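# Move the coaster can onto the turntable's orange spot

## Task

Lift the can off the coaster and set it upright on the orange spot of the turntable. The cans already standing on the turntable must stay where they are.

## Robot and tools

ROBOT. Two arms, left_arm and right_arm, each ending in a parallel gripper. In the scene frame the origin sits at table-top height midway between the nominal bases, +z points up, +x points out over the table, and left_arm is on the +y side. Side names do not match image sides. Calibrated bases: left_arm at (+0.046, +0.690, 0) m with quat_wxyz (+1.000, 0, 0, -0.002); right_arm at (+0.095, -0.711, 0) m with quat_wxyz (+1.000, 0, 0, +0.010). A camera stand is fixed behind the arms. Left_arm's fingers can fold. Only the outer quarter of each pad, toward the tip, grips normally. Nearer the palm, the fingers wrap and pull the part in, so narrow parts may slip and wide ones get squeezed harder. Pressing those fingertips into a surface also folds them unless they are fully closed. Right_arm's fingers are rigid. Loose objects may occasionally get nudged by an outside push.

FRAMES. Each arm's end_effector_position (m), end_effector_quat_wxyz, velocities and wrist camera poses are given in that arm's own base frame. Fixed cameras and the table use the scene frame. The printed hand pose can be off by a few cm, more at long reach. The gripper's fingers point along its +z axis and close along its y axis. end_effector_position is the point between the closed pads. The fingertips reach about 33 mm past it when the gap is 40 mm or less, and about 9 mm past it when fully open.

ROW FORMAT (used by execute_actions and move). One flat list of 18 numbers covers both arms, even if only one arm moves. The first 9 are left_arm: six absolute joint target angles in radians, then gripper position, force_limit and speed. The last 9 are right_arm in the same layout. The joint order within each arm is wrist roll, forearm roll, wrist pitch, elbow, shoulder, waist. Use this order only. Ranges: elbow -2.792 to 2.792; all other joints -6.283 to 6.283. Real ends may differ by 0.010 rad either way. A target beyond an end, and farther out than the current angle, is refused or clipped, and "joint sent to its limit" may appear. Gripper position is absolute in [-1, 1]: +1 is open at 140 mm, the pads touch near -0.8, and -1 closes until blocked. force_limit in [-1, 1] sets squeeze, from about 14 N at -1 to 58 N at +1 for a slow close. speed in [-1, 1] sets finger speed, about 30 to 250 mm/s. A faster close grips much harder. Both force_limit and speed start at +1. To leave a gripper unchanged, repeat the three numbers you last sent for it.

execute_actions(actions, cameras). actions holds a list of actions. Each action has up to 15 rows, one per 1/30 s step, and a short action keeps its last row for the remaining steps. Joint speeds are capped (waist and shoulder 2.09, elbow 3.14, wrist joints 3.93 rad/s), and the gripper is limited to 1.8 m/s. A distant target can therefore need several actions. An empty list returns images and the full status. cameras lists camera names, ["all"] or []. Cameras: cam_head_left, cam_head_right, cam_left_wrist, cam_right_wrist.

move(target, speed, blend, stop_force, zero, blocking, cameras). target is one 18-number row or a list of up to 15 rows. All are absolute joint goals, and the joints move together in joint space, so the hand follows a curve. speed is the top speed in rad/s of the joint with the longest way to go, 0.01 to 3.92, default 0.5; give one value or one per target. blend in rad rounds corners between listed targets; 0 means stop at each. stop_force, in N from 10 to 80, ends an arm's path when it feels that much extra resistance. Use a low speed with it, keep the finger numbers identical across rows, and leave it out when moving away from a contact. zero (default true) re-zeroes the force before the move. blocking=false returns early and cannot be combined with stop_force. The result adds a "move:" line: done, off_target, moving, held or fault. limits=held means a check withheld steps.

wait(seconds 0 to 10) lets time pass while commands are held. stop() brakes a running move; the fingers keep going. zoom_image(camera, region=[x0,y0,x1,y1]) enlarges pixels of the newest image from that camera, at most 504x504. Images are 672x504. finished_scene(scene) ends the current scene, given by its number, and cannot be undone.

RESULTS. Joint positions, velocities and torques are listed per arm in the joint order above. "within noise" means the arm is still. Joint targets shows where the joints are currently driven; resend them to hold still. Tool commands shows the gripper commands. object_status: 0 moving, 1 blocked while opening, 2 blocked while closing (a grip), 3 reached the target or pads met. It updates 0.2 to 1.7 s after contact. position_measured is in counts: 3 open, 75 about 100 mm, 139 about 60 mm, 200 about 20 mm, 230 pads touching. External joint torques and Flange force (along the gripper's x y z) estimate outside loads and include held weight; they read "no reading" near singular poses. Wrist depth gives a 7x7 grid of distances in mm per wrist camera; "-" means no value. "joint command not followed" means the clearance check between arms altered targets. MOTOR HOT warns of overheating, which leads to a long braked stop.

AVOID. An arm locks for 10 s if contact torque reaches a joint limit (waist and shoulder 302, elbow 142, forearm roll 32.9, wrist pitch 34.2, wrist roll 32.5 N m) or any outside force reaches 144 N. The arms are stiff, so aiming even slightly past a firm contact can trip this. Keep the arms from touching each other, and never close a gripper on the other arm's fingers. Do not knock the turntable cans, drop the can, release it while moving, or let anything leave the table. Avoid slams, heavy leverage on the wrist, and holding loads or stretched poses for long.

Each tool is called after "Emit:" as name(argument=value, ...) on one line, values as JSON.

## Session

Emit:
execute_actions(actions=[])

Scene clock: 0.00 s.
left_arm: end_effector_position=(+0.6351, -0.1473, +0.1825) position_measured=3 object_status=3 end_effector_quat_wxyz=(+0.425, +0.671, -0.548, +0.262) | right_arm: end_effector_position=(+0.5307, +1.0777, +0.2691) position_measured=3 object_status=3 end_effector_quat_wxyz=(+0.016, +0.874, +0.197, +0.443)
Joint names: [wrist roll, forearm roll, wrist pitch, elbow, shoulder, waist]
Joint positions: left_arm=[3.554 -0.995 1.428 1.844 0.438 0.152] | right_arm=[2.641 -0.885 1.154 0.687 0.955 1.281]
Joint velocities: within noise
Joint torques (N m): no reading
External joint torques (N m): no reading
Flange force (N): no reading
Wrist depth (mm): cam_left_wrist=[1963 2201 570 604 635 687 175 / 1683 1683 478 537 577 595 863 / 1472 376 411 454 482 542 658 / - 143 359 390 428 431 131 / - 293 318 343 372 395 112 / 250 268 287 306 330 357 363 / 235 245 260 276 295 315 337] | cam_right_wrist=[1780 303 2012 1995 2385 2337 2204 / 479 494 1753 1808 2012 1944 2314 / 428 453 479 1701 1836 1944 2123 / 402 137 433 457 485 1740 127 / - 148 394 415 437 459 116 / - 346 364 379 398 418 430 / 320 323 336 349 365 381 398]
Joint targets: left_arm=[3.554 -0.995 1.428 1.844 0.438 0.152] | right_arm=[2.641 -0.885 1.154 0.687 0.955 1.281]
Tool commands: left_gripper/position=+1.0 left_gripper/force_limit=+1.0 left_gripper/speed=+1.0 right_gripper/position=+1.0 right_gripper/force_limit=+1.0 right_gripper/speed=+1.0

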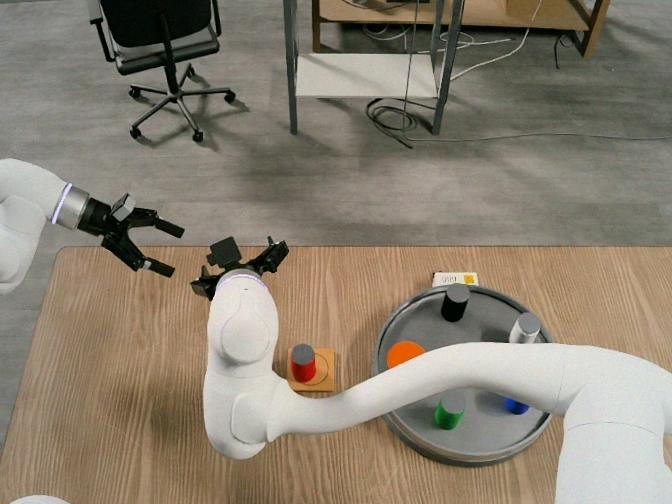

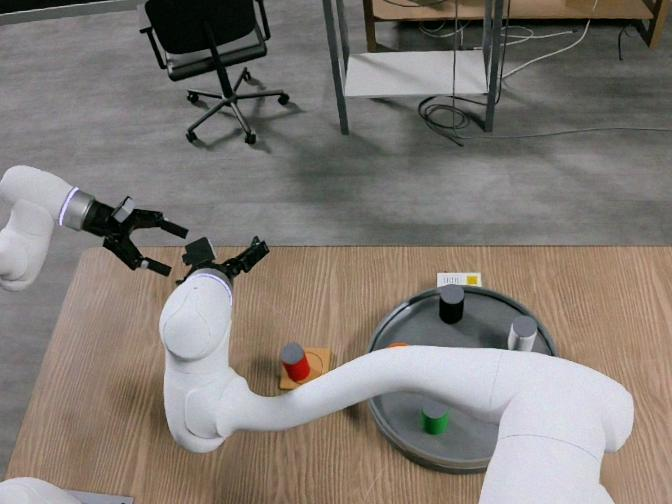

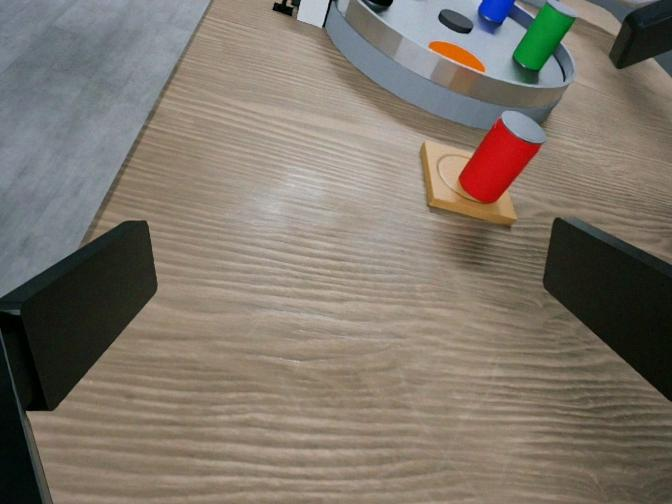

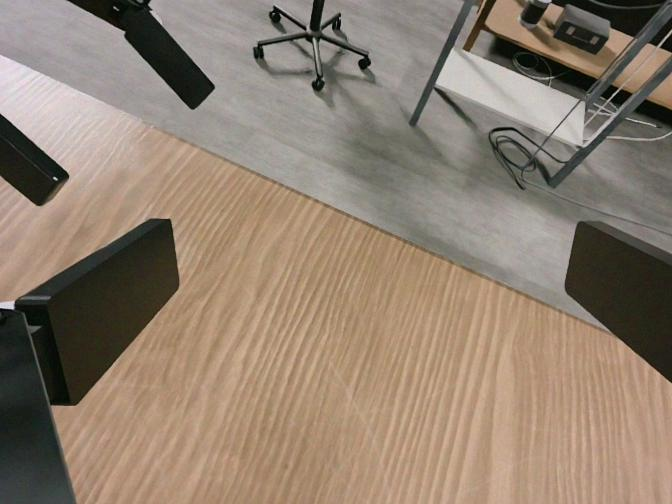

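Emit:
wait(seconds=1.0, cameras=["cam_head_left"])

Emit:
wait(seconds=1.0, cameras=["cam_head_left"])

Emit:
wait(seconds=2.0, cameras=["cam_head_left", "cam_head_right"])

Emit:
zoom_image(camera="cam_head_left", region=[180, 220, 580, 480])

Scene clock: 1.67 s.
left_arm: end_effector_position=(+0.6351, -0.1473, +0.1825) position_measured=3 object_status=3 end_effector_quat_wxyz=(+0.425, +0.671, -0.548, +0.262) | right_arm: end_effector_position=(+0.5307, +1.0777, +0.2691) position_measured=3 object_status=3 end_effector_quat_wxyz=(+0.016, +0.874, +0.197, +0.443)
Joint names: [wrist roll, forearm roll, wrist pitch, elbow, shoulder, waist]
Joint positions: left_arm=[3.554 -0.995 1.428 1.844 0.438 0.152] | right_arm=[2.641 -0.885 1.154 0.687 0.955 1.281]
Joint torques (N m): left_arm=[0.31 -0.35 1.46 -27.06 -71.98 2.69] | right_arm=[0.59 1.02 -0.82 -41.5 -125.49 3.73]
External joint torques (N m): left_arm=[-0.3 0.4 0.15 -1.82 -1.17 -2.65] | right_arm=[-0.58 -0.24 0.28 -1.45 -2.66 -4.04]
Flange force (N): left_arm=[4.8 -2.0 0.7] | right_arm=[5.1 1.7 1.2]
Wrist depth (mm): cam_left_wrist=[1963 2161 575 609 632 658 175 / 1683 1707 477 535 575 596 853 / 1463 377 410 453 488 534 660 / - 143 359 389 425 430 131 / - 294 319 343 373 396 113 / 250 269 286 308 329 355 365 / 235 245 260 276 295 317 338] | cam_right_wrist=[1780 306 2048 2066 2385 2361 2462 / 480 1665 1822 1961 2030 1912 2269 / 427 455 482 1714 1780 1928 2085 / 400 137 433 457 482 1701 128 / - 148 395 415 436 459 116 / - 347 362 379 397 416 432 / 320 322 335 349 366 382 398]
Joint targets: left_arm=[3.554 -0.995 1.428 1.844 0.438 0.152] | right_arm=[2.641 -0.885 1.154 0.687 0.955 1.281]
Tool commands: left_gripper/position=+1.0 left_gripper/force_limit=+1.0 left_gripper/speed=+1.0 right_gripper/position=+1.0 right_gripper/force_limit=+1.0 right_gripper/speed=+1.0
wait: 1.00 s; at rest from the start
Images, in order (width x height): cam_head_left 672x504.

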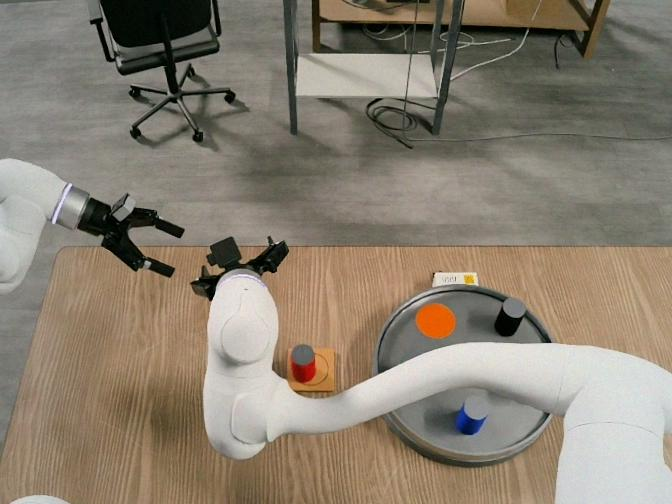

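Scene clock: 2.67 s.
left_arm: end_effector_position=(+0.6351, -0.1473, +0.1825) position_measured=3 object_status=3 end_effector_quat_wxyz=(+0.425, +0.671, -0.548, +0.262) | right_arm: end_effector_position=(+0.5307, +1.0777, +0.2691) position_measured=3 object_status=3 end_effector_quat_wxyz=(+0.016, +0.874, +0.197, +0.443)
Joint names: [wrist roll, forearm roll, wrist pitch, elbow, shoulder, waist]
Joint positions: left_arm=[3.554 -0.995 1.428 1.844 0.438 0.152] | right_arm=[2.641 -0.885 1.154 0.687 0.955 1.281]
Joint torques (N m): left_arm=[0.29 -0.34 1.46 -26.96 -71.73 2.71] | right_arm=[0.58 0.96 -0.83 -41.64 -125.65 4.11]
External joint torques (N m): left_arm=[-0.28 0.39 0.15 -2.02 -1.51 -2.69] | right_arm=[-0.57 -0.17 0.3 -1.3 -2.58 -4.49]
Flange force (N): left_arm=[5.2 -1.8 0.5] | right_arm=[4.9 2.2 1.4]
Wrist depth (mm): cam_left_wrist=[1947 2161 572 607 573 687 175 / 1683 1695 481 537 575 598 853 / 1472 377 411 453 482 534 654 / - 143 360 391 425 431 131 / - 293 319 344 373 395 112 / 249 268 286 308 329 355 362 / 235 245 259 276 294 316 337] | cam_right_wrist=[1753 302 2030 2048 2337 2314 2337 / 477 1689 1822 1928 1995 1961 2291 / 427 454 481 1753 1822 1897 2104 / 402 137 435 459 484 1701 128 / - 148 396 417 436 458 116 / - 347 362 378 398 417 432 / 320 322 336 349 364 381 397]
Joint targets: left_arm=[3.554 -0.995 1.428 1.844 0.438 0.152] | right_arm=[2.641 -0.885 1.154 0.687 0.955 1.281]
Tool commands: left_gripper/position=+1.0 left_gripper/force_limit=+1.0 left_gripper/speed=+1.0 right_gripper/position=+1.0 right_gripper/force_limit=+1.0 right_gripper/speed=+1.0
wait: 1.00 s; at rest by 0.17 s
Images, in order (width x height): cam_head_left 672x504.

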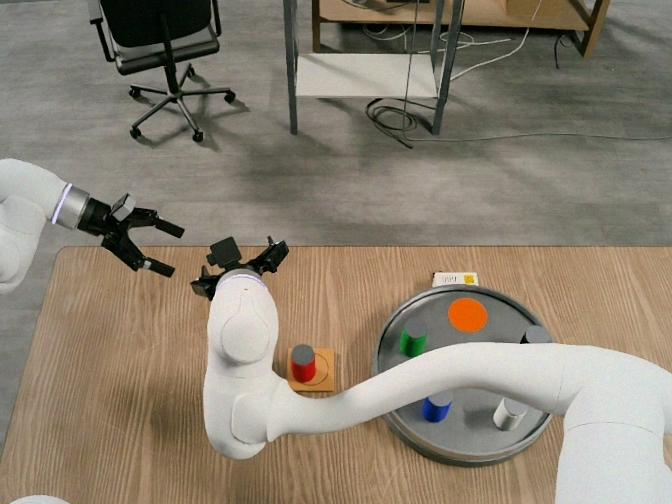

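Scene clock: 4.67 s.
left_arm: end_effector_position=(+0.6351, -0.1473, +0.1825) position_measured=3 object_status=3 end_effector_quat_wxyz=(+0.425, +0.671, -0.548, +0.262) | right_arm: end_effector_position=(+0.5307, +1.0777, +0.2691) position_measured=3 object_status=3 end_effector_quat_wxyz=(+0.016, +0.874, +0.197, +0.443)
Joint names: [wrist roll, forearm roll, wrist pitch, elbow, shoulder, waist]
Joint positions: left_arm=[3.554 -0.995 1.428 1.844 0.438 0.152] | right_arm=[2.641 -0.885 1.154 0.687 0.955 1.281]
Joint torques (N m): left_arm=[0.3 -0.36 1.48 -26.96 -71.73 2.7] | right_arm=[0.58 1.02 -0.83 -41.48 -125.48 4.11]
External joint torques (N m): left_arm=[-0.29 0.41 0.12 -2.04 -1.49 -2.72] | right_arm=[-0.57 -0.22 0.29 -1.73 -3.4 -4.21]
Flange force (N): left_arm=[5.2 -1.9 0.6] | right_arm=[5.3 2.3 0.8]
Wrist depth (mm): cam_left_wrist=[1931 2181 572 602 576 669 175 / 1707 1695 479 537 573 601 869 / 1445 378 408 452 481 535 662 / - 143 359 389 428 435 131 / - 294 319 342 372 397 112 / 250 269 287 308 331 357 364 / 235 245 260 276 294 316 336] | cam_right_wrist=[1794 301 2163 2030 2385 2314 2755 / 477 494 1866 1928 2012 1928 2291 / 426 455 481 1740 1794 1928 2048 / 403 137 433 457 483 1701 127 / - 148 397 415 439 455 116 / - 349 362 381 398 418 433 / 319 323 334 350 365 382 398]
Joint targets: left_arm=[3.554 -0.995 1.428 1.844 0.438 0.152] | right_arm=[2.641 -0.885 1.154 0.687 0.955 1.281]
Tool commands: left_gripper/position=+1.0 left_gripper/force_limit=+1.0 left_gripper/speed=+1.0 right_gripper/position=+1.0 right_gripper/force_limit=+1.0 right_gripper/speed=+1.0
wait: 2.00 s; at rest by 0.17 s
Images, in order (width x height): cam_head_left 672x504, cam_head_right 672x504.

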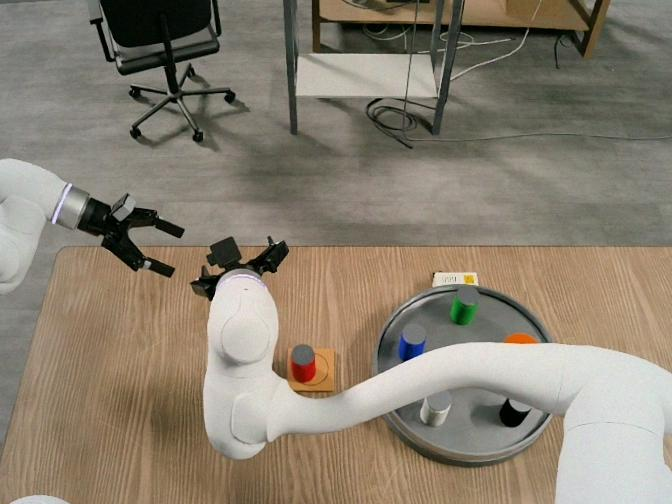

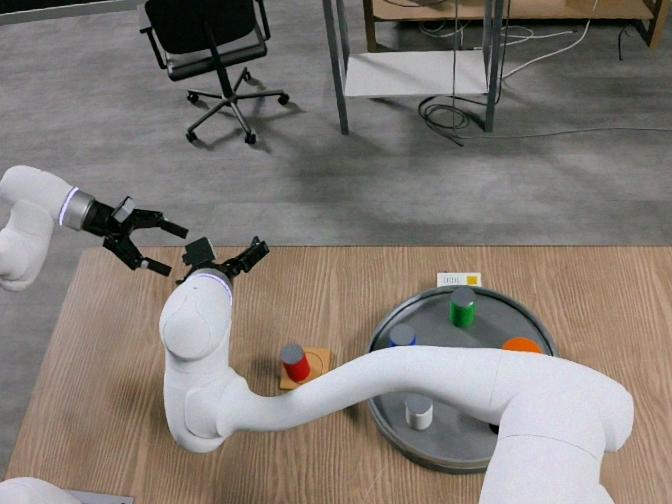

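Scaled by 1.260.

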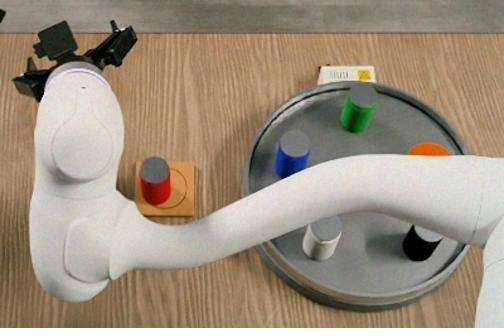

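Emit:
move(target=[3.554, -0.995, 1.428, 1.844, 0.438, 0.152, 1, 1, 1, 1.5078, 0.0, 1.5985, 0.7055, 0.8376, 1.1383, 1, 1, 1], speed=0.5, cameras=["cam_right_wrist", "cam_head_left", "cam_head_right"])

Scene clock: 11.00 s.
left_arm: end_effector_position=(+0.6349, -0.1471, +0.1824) position_measured=3 object_status=3 end_effector_quat_wxyz=(+0.425, +0.671, -0.548, +0.262) | right_arm: end_effector_position=(+0.3960, +0.9400, +0.2504) position_measured=3 object_status=3 end_effector_quat_wxyz=(+0.000, +0.825, +0.565, +0.000)
Joint names: [wrist roll, forearm roll, wrist pitch, elbow, shoulder, waist]
Joint positions: left_arm=[3.554 -0.995 1.428 1.844 0.438 0.152] | right_arm=[1.508 0 1.598 0.706 0.838 1.138]
Joint torques (N m): left_arm=[0.31 -0.39 1.49 -26.98 -71.88 2.78] | right_arm=[0.54 4.47 -0.32 -41.03 -117.62 3.74]
External joint torques (N m): left_arm=[-0.29 0.44 0.12 -2.2 -1.43 -2.86] | right_arm=[-0.54 -0.11 0.26 -1.44 -2.66 -3.75]
Flange force (N): left_arm=[5.4 -2.3 0.6] | right_arm=[0.2 4.2 -3.0]
Wrist depth (mm): cam_left_wrist=[1979 2181 575 606 653 685 1132 / 1707 1671 478 537 576 601 860 / 1500 377 410 451 483 540 664 / - 143 359 391 428 433 131 / - 294 317 342 373 396 112 / 250 269 285 306 329 355 362 / 235 244 260 276 294 315 337] | cam_right_wrist=[342 342 341 340 340 338 338 / 362 361 360 351 353 357 356 / 382 380 379 283 373 377 375 / 396 137 402 402 400 400 127 / - 148 430 417 376 378 116 / 467 461 454 395 383 392 395 / 497 493 478 415 421 419 396]
Joint targets: left_arm=[3.554 -0.995 1.428 1.844 0.438 0.152] | right_arm=[1.508 0.000 1.599 0.706 0.838 1.138]
move: done
Images, in order (width x height): cam_head_left 672x504, cam_head_right 672x504, cam_right_wrist 672x504.

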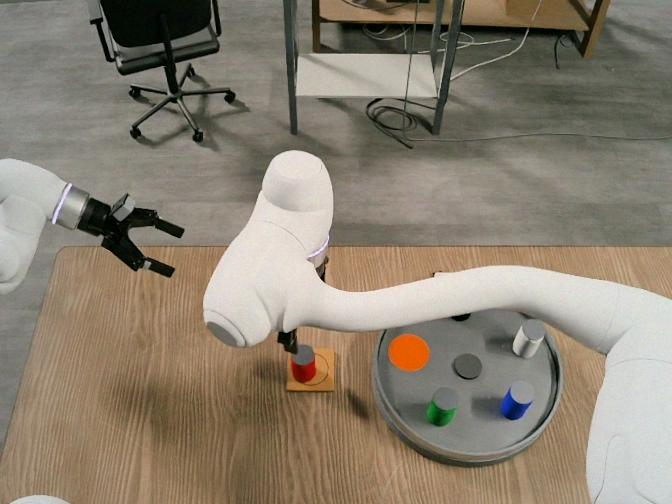

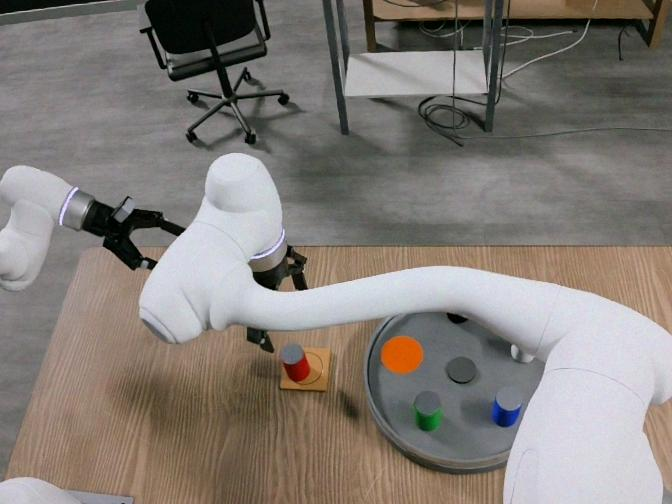

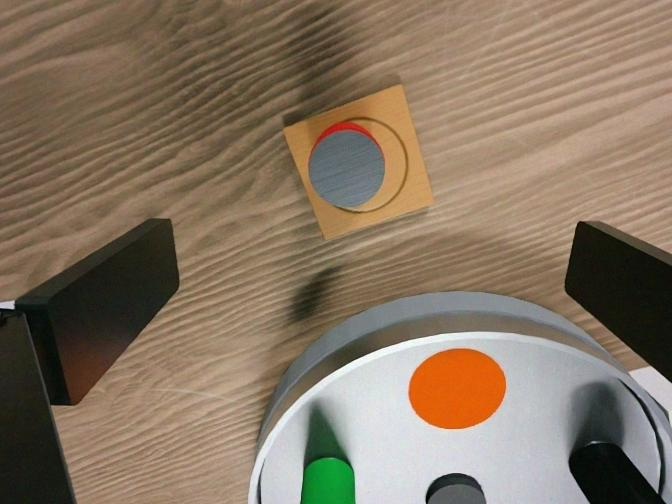

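Emit:
move(target=[3.554, -0.995, 1.428, 1.844, 0.438, 0.152, 1, 1, 1, 1.518, 0.0, 1.4129, 0.8558, 0.8729, 1.1485, 1, 1, 1], speed=0.3, cameras=["cam_right_wrist", "cam_head_left"])

Scene clock: 13.50 s.
left_arm: end_effector_position=(+0.6349, -0.1471, +0.1824) position_measured=3 object_status=3 end_effector_quat_wxyz=(+0.425, +0.671, -0.548, +0.262) | right_arm: end_effector_position=(+0.3895, +0.9510, +0.1304) position_measured=3 object_status=3 end_effector_quat_wxyz=(+0.000, +0.825, +0.565, +0.000)
Joint names: [wrist roll, forearm roll, wrist pitch, elbow, shoulder, waist]
Joint positions: left_arm=[3.554 -0.995 1.428 1.844 0.438 0.152] | right_arm=[1.518 0 1.413 0.856 0.873 1.149]
Joint torques (N m): left_arm=[0.31 -0.37 1.45 -27.07 -71.88 2.69] | right_arm=[0.55 4.44 -0.38 -40.29 -119.36 4.17]
External joint torques (N m): left_arm=[-0.3 0.44 0.17 -1.72 -1.29 -2.57] | right_arm=[-0.55 -0.14 0.33 -1.67 -2.84 -4.36]
Flange force (N): left_arm=[4.7 -1.6 0.6] | right_arm=[0.9 4.8 -3.4]
Wrist depth (mm): cam_left_wrist=[2013 2222 573 602 573 637 1166 / 1695 1671 479 538 576 604 809 / 1481 376 410 453 482 537 664 / - 143 359 391 424 434 131 / - 293 319 343 372 395 112 / 250 269 288 307 329 356 363 / 235 245 260 276 295 315 337] | cam_right_wrist=[235 235 233 232 232 231 231 / 247 247 246 243 240 244 244 / 262 261 261 169 242 259 258 / 272 137 276 172 256 271 128 / - 148 295 294 294 293 116 / 322 317 315 311 286 276 274 / 342 341 338 278 263 269 267]
Joint targets: left_arm=[3.554 -0.995 1.428 1.844 0.438 0.152] | right_arm=[1.518 0.000 1.413 0.856 0.873 1.149]
move: done
Images, in order (width x height): cam_head_left 672x504, cam_right_wrist 672x504.

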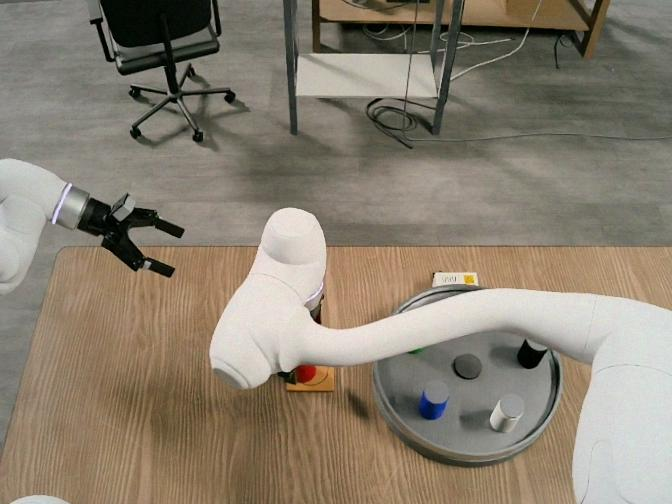

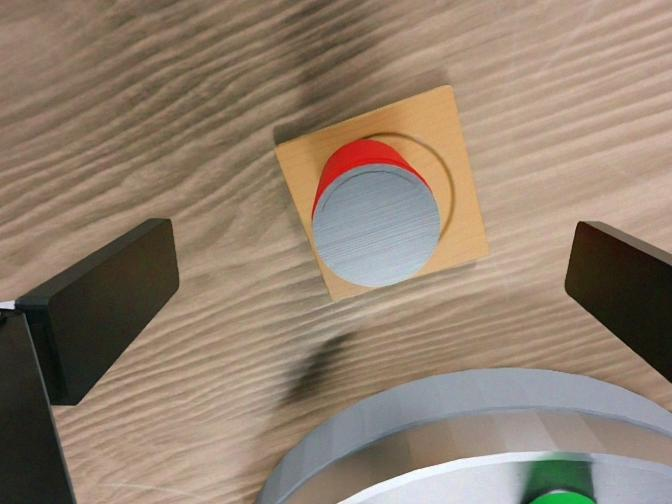

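Emit:
move(target=[3.554, -0.995, 1.428, 1.844, 0.438, 0.152, 1, 1, 1, 1.5159, 0.0, 1.3503, 0.89, 0.9013, 1.1464, 1, 1, 1], speed=0.2, cameras=["cam_right_wrist"])

Scene clock: 15.33 s.
left_arm: end_effector_position=(+0.6349, -0.1471, +0.1824) position_measured=3 object_status=3 end_effector_quat_wxyz=(+0.425, +0.671, -0.548, +0.262) | right_arm: end_effector_position=(+0.3933, +0.9543, +0.0823) position_measured=3 object_status=3 end_effector_quat_wxyz=(+0.000, +0.825, +0.565, +0.000)
Joint names: [wrist roll, forearm roll, wrist pitch, elbow, shoulder, waist]
Joint positions: left_arm=[3.554 -0.995 1.428 1.844 0.438 0.152] | right_arm=[1.516 0 1.35 0.89 0.901 1.146]
Joint torques (N m): left_arm=[0.31 -0.4 1.45 -26.95 -71.69 2.73] | right_arm=[0.6 4.34 -0.36 -39.77 -121.06 4.27]
External joint torques (N m): left_arm=[-0.3 0.45 0.16 -1.98 -1.41 -2.76] | right_arm=[-0.6 -0.06 0.31 -1.89 -2.98 -3.98]
Flange force (N): left_arm=[5.2 -1.9 0.6] | right_arm=[1.5 4.5 -3.6]
Wrist depth (mm): cam_left_wrist=[1931 2181 575 607 572 602 343 / 1745 1659 480 539 577 601 405 / 1491 379 408 454 482 535 644 / - 143 358 389 430 431 131 / - 292 319 342 372 397 112 / 250 268 287 308 330 356 364 / 235 245 259 277 296 315 338] | cam_right_wrist=[192 191 191 190 189 189 189 / 202 202 201 198 193 199 199 / 214 213 211 183 196 211 211 / 224 137 226 121 121 218 128 / - 148 241 128 129 239 121 / 264 259 258 257 257 256 254 / 278 279 277 269 242 230 230]
Joint targets: left_arm=[3.554 -0.995 1.428 1.844 0.438 0.152] | right_arm=[1.516 0.000 1.350 0.890 0.901 1.146]
move: done
Images, in order (width x height): cam_right_wrist 672x504.

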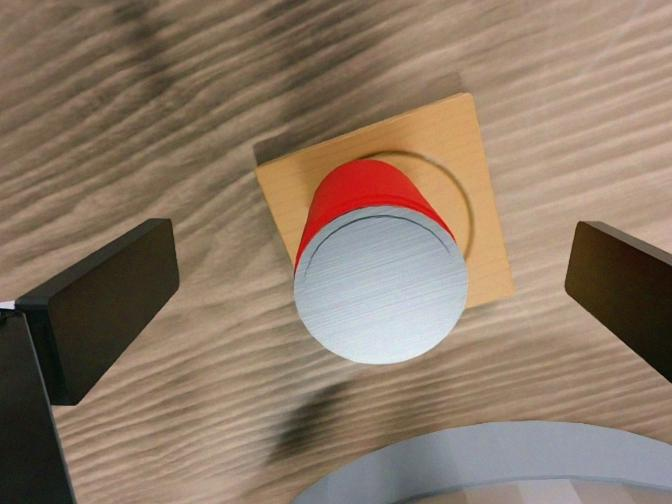

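Emit:
execute_actions(actions=[[[3.554, -0.995, 1.428, 1.844, 0.438, 0.152, 1, 1, 1, 1.5159, 0.0, 1.3503, 0.89, 0.9013, 1.1464, -1, -0.6, -1]], [[3.554, -0.995, 1.428, 1.844, 0.438, 0.152, 1, 1, 1, 1.5159, 0.0, 1.3503, 0.89, 0.9013, 1.1464, -1, -0.6, -1]], [[3.554, -0.995, 1.428, 1.844, 0.438, 0.152, 1, 1, 1, 1.5159, 0.0, 1.3503, 0.89, 0.9013, 1.1464, -1, -0.6, -1]], [[3.554, -0.995, 1.428, 1.844, 0.438, 0.152, 1, 1, 1, 1.5159, 0.0, 1.3503, 0.89, 0.9013, 1.1464, -1, -0.6, -1]], [[3.554, -0.995, 1.428, 1.844, 0.438, 0.152, 1, 1, 1, 1.5159, 0.0, 1.3503, 0.89, 0.9013, 1.1464, -1, -0.6, -1]]])

Emit:
wait(seconds=1.5, cameras=["cam_right_wrist", "cam_head_left"])

Scene clock: 19.20 s.
left_arm: end_effector_position=(+0.6349, -0.1471, +0.1824) position_measured=3 object_status=3 end_effector_quat_wxyz=(+0.425, +0.671, -0.548, +0.262) | right_arm: end_effector_position=(+0.3934, +0.9543, +0.0825) position_measured=151 object_status=0 end_effector_quat_wxyz=(+0.000, +0.825, +0.565, +0.000)
Joint names: [wrist roll, forearm roll, wrist pitch, elbow, shoulder, waist]
Joint positions: left_arm=[3.554 -0.995 1.428 1.844 0.438 0.152] | right_arm=[1.516 0 1.35 0.89 0.901 1.146]
Joint torques (N m): left_arm=[0.31 -0.37 1.48 -26.93 -71.88 2.65] | right_arm=[0.56 4.21 -0.45 -38.7 -118.63 3.73]
External joint torques (N m): left_arm=[-0.3 0.41 0.13 -1.96 -1.22 -2.63] | right_arm=[-0.56 0.06 0.39 -3.06 -5.75 -4.14]
External joint torques at the end of the 1st action: left_arm=[-0.28 0.42 0.14 -1.84 -1.36 -2.93] | right_arm=[-0.55 -0.11 0.31 -1.95 -3.23 -3.89]
External joint torques at the end of the 2nd action: left_arm=[-0.3 0.42 0.13 -2.16 -1.35 -2.85] | right_arm=[-0.58 -0.13 0.35 -1.72 -2.96 -3.55]
External joint torques at the end of the 3rd action: left_arm=[-0.27 0.43 0.12 -2.22 -1.4 -2.87] | right_arm=[-0.55 -0.06 0.26 -2.11 -3.93 -4.14]
External joint torques at the end of the 4th action: left_arm=[-0.27 0.42 0.13 -1.98 -1.38 -2.79] | right_arm=[-0.59 -0.13 0.29 -1.5 -2.61 -3.85]
Flange force (N): left_arm=[4.9 -2.1 0.6] | right_arm=[0.5 4.6 -6.2]
Flange force at the end of the 1st action (N): left_arm=[5.1 -1.8 1.0] | right_arm=[1.3 4.3 -3.8]
Flange force at the end of the 2nd action (N): left_arm=[5.3 -2.3 0.6] | right_arm=[1.0 4.0 -3.5]
Flange force at the end of the 3rd action (N): left_arm=[5.4 -2.4 0.6] | right_arm=[0.3 4.6 -4.2]
Flange force at the end of the 4th action (N): left_arm=[5.1 -1.9 0.7] | right_arm=[0.8 4.3 -3.1]
Wrist depth (mm): cam_left_wrist=[1947 2103 579 609 583 538 340 / 1707 1683 477 535 576 431 723 / 1481 378 411 450 480 527 658 / - 143 357 389 428 432 131 / - 293 319 343 372 395 113 / 250 269 287 307 329 356 362 / 234 245 260 276 295 316 337] | cam_right_wrist=[192 191 191 190 190 189 189 / 202 202 201 199 193 199 199 / 214 213 211 182 196 211 210 / 228 227 125 121 121 221 223 / - 86 85 128 127 80 89 / - 72 - 257 257 - - / - - - 269 251 - -]
Joint targets: left_arm=[3.554 -0.995 1.428 1.844 0.438 0.152] | right_arm=[1.516 0.000 1.350 0.890 0.901 1.146]

Scene clock: 20.70 s.
left_arm: end_effector_position=(+0.6349, -0.1471, +0.1824) position_measured=3 object_status=3 end_effector_quat_wxyz=(+0.425, +0.671, -0.548, +0.262) | right_arm: end_effector_position=(+0.3934, +0.9543, +0.0825) position_measured=151 object_status=2 end_effector_quat_wxyz=(+0.000, +0.825, +0.565, +0.000)
Joint names: [wrist roll, forearm roll, wrist pitch, elbow, shoulder, waist]
Joint positions: left_arm=[3.554 -0.995 1.428 1.844 0.438 0.152] | right_arm=[1.516 0 1.35 0.89 0.901 1.146]
Joint torques (N m): left_arm=[0.32 -0.38 1.46 -26.97 -71.89 2.68] | right_arm=[0.65 4.15 -0.42 -38.64 -118.6 3.5]
External joint torques (N m): left_arm=[-0.31 0.42 0.15 -1.99 -1.26 -2.76] | right_arm=[-0.65 0.11 0.37 -2.86 -5.26 -3.22]
Flange force (N): left_arm=[5.1 -2.2 0.7] | right_arm=[0.8 3.8 -5.7]
Wrist depth (mm): cam_left_wrist=[1947 2222 572 607 613 667 341 / 1659 1659 477 538 570 431 725 / 1481 378 410 451 483 529 656 / - 143 357 391 428 432 131 / - 293 320 343 373 399 113 / 250 268 288 307 330 356 363 / 234 245 260 276 294 316 337] | cam_right_wrist=[192 191 191 190 190 189 189 / 202 202 201 198 193 199 199 / 214 213 211 182 196 211 210 / 228 227 125 121 120 221 224 / - 86 85 128 127 80 88 / - 72 - 257 257 - - / - - - 269 254 - -]
Joint targets: left_arm=[3.554 -0.995 1.428 1.844 0.438 0.152] | right_arm=[1.516 0.000 1.350 0.890 0.901 1.146]
Tool commands: left_gripper/position=+1.0 left_gripper/force_limit=+1.0 left_gripper/speed=+1.0 right_gripper/position=-1.0 right_gripper/force_limit=-0.6 right_gripper/speed=-1.0
wait: 1.50 s; at rest by 0.17 s
Images, in order (width x height): cam_head_left 672x504, cam_right_wrist 672x504.

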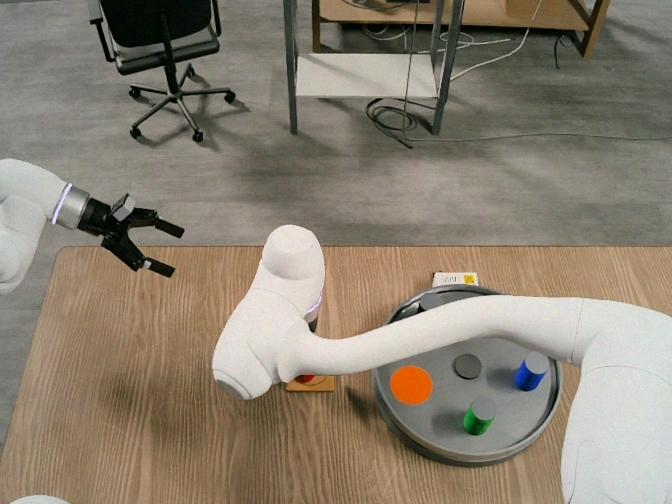

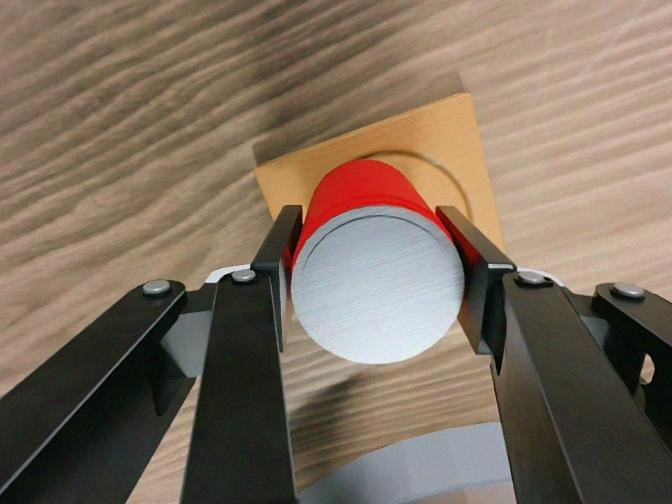

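Emit:
move(target=[[3.554, -0.995, 1.428, 1.844, 0.438, 0.152, 1, 1, 1, 1.5159, 0.0, 1.6442, 0.6267, 0.8706, 1.1464, -1, -0.6, -1], [3.554, -0.995, 1.428, 1.844, 0.438, 0.152, 1, 1, 1, -0.5075, 0.0, 1.39585, 1.29581, 0.44993, 1.04331, -1, -0.6, -1]], speed=[0.15, 0.6], blend=[0.05, 0], cameras=["cam_right_wrist", "cam_head_left", "cam_head_right"])

Scene clock: 27.63 s.
left_arm: end_effector_position=(+0.6349, -0.1471, +0.1824) position_measured=3 object_status=3 end_effector_quat_wxyz=(+0.425, +0.671, -0.548, +0.262) | right_arm: end_effector_position=(+0.3830, +0.7260, +0.2810) position_measured=151 object_status=2 end_effector_quat_wxyz=(+0.000, +0.010, +1.000, +0.000)
Joint names: [wrist roll, forearm roll, wrist pitch, elbow, shoulder, waist]
Joint positions: left_arm=[3.554 -0.995 1.428 1.844 0.438 0.152] | right_arm=[-0.507 0 1.396 1.296 0.45 1.043]
Joint torques (N m): left_arm=[0.32 -0.36 1.48 -27.09 -71.69 2.84] | right_arm=[0.58 4.41 -0.27 -41.11 -87.58 4.23]
External joint torques (N m): left_arm=[-0.3 0.42 0.13 -1.94 -1.53 -2.84] | right_arm=[-0.58 0 0.28 -1.34 -1.36 -3.91]
Flange force (N): left_arm=[5.3 -1.7 0.8] | right_arm=[-5.4 -1.5 -2.7]
Wrist depth (mm): cam_left_wrist=[1996 2161 579 607 622 651 1081 / 1695 1659 479 538 570 628 863 / 1472 376 410 452 490 565 660 / - 143 357 391 428 434 131 / - 294 318 342 373 397 112 / 250 268 286 307 329 356 362 / 234 245 259 277 295 316 338] | cam_right_wrist=[- 324 322 321 326 364 363 / 353 342 339 337 341 381 380 / 363 361 359 164 349 398 398 / 338 379 125 121 121 423 428 / - 86 85 128 126 80 89 / - 72 - 495 493 - - / - - - 527 1701 - -]
Joint targets: left_arm=[3.554 -0.995 1.428 1.844 0.438 0.152] | right_arm=[-0.507 0.000 1.396 1.296 0.450 1.043]
move: done
Images, in order (width x height): cam_head_left 672x504, cam_head_right 672x504, cam_right_wrist 672x504.

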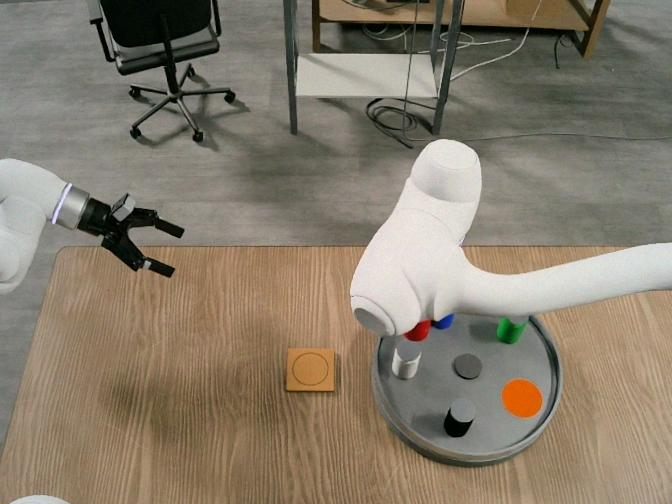

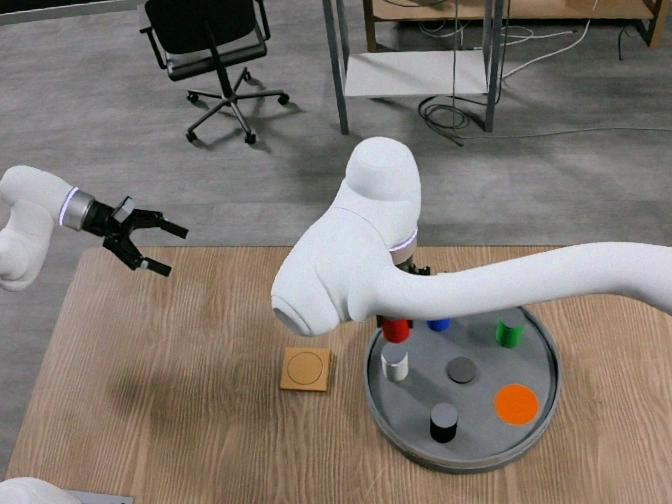

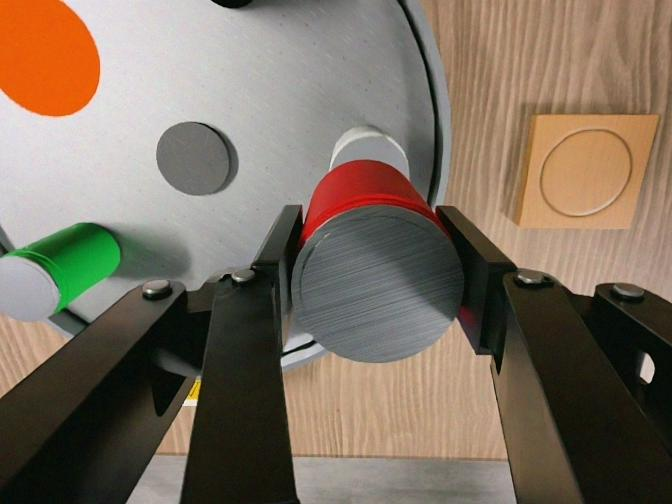

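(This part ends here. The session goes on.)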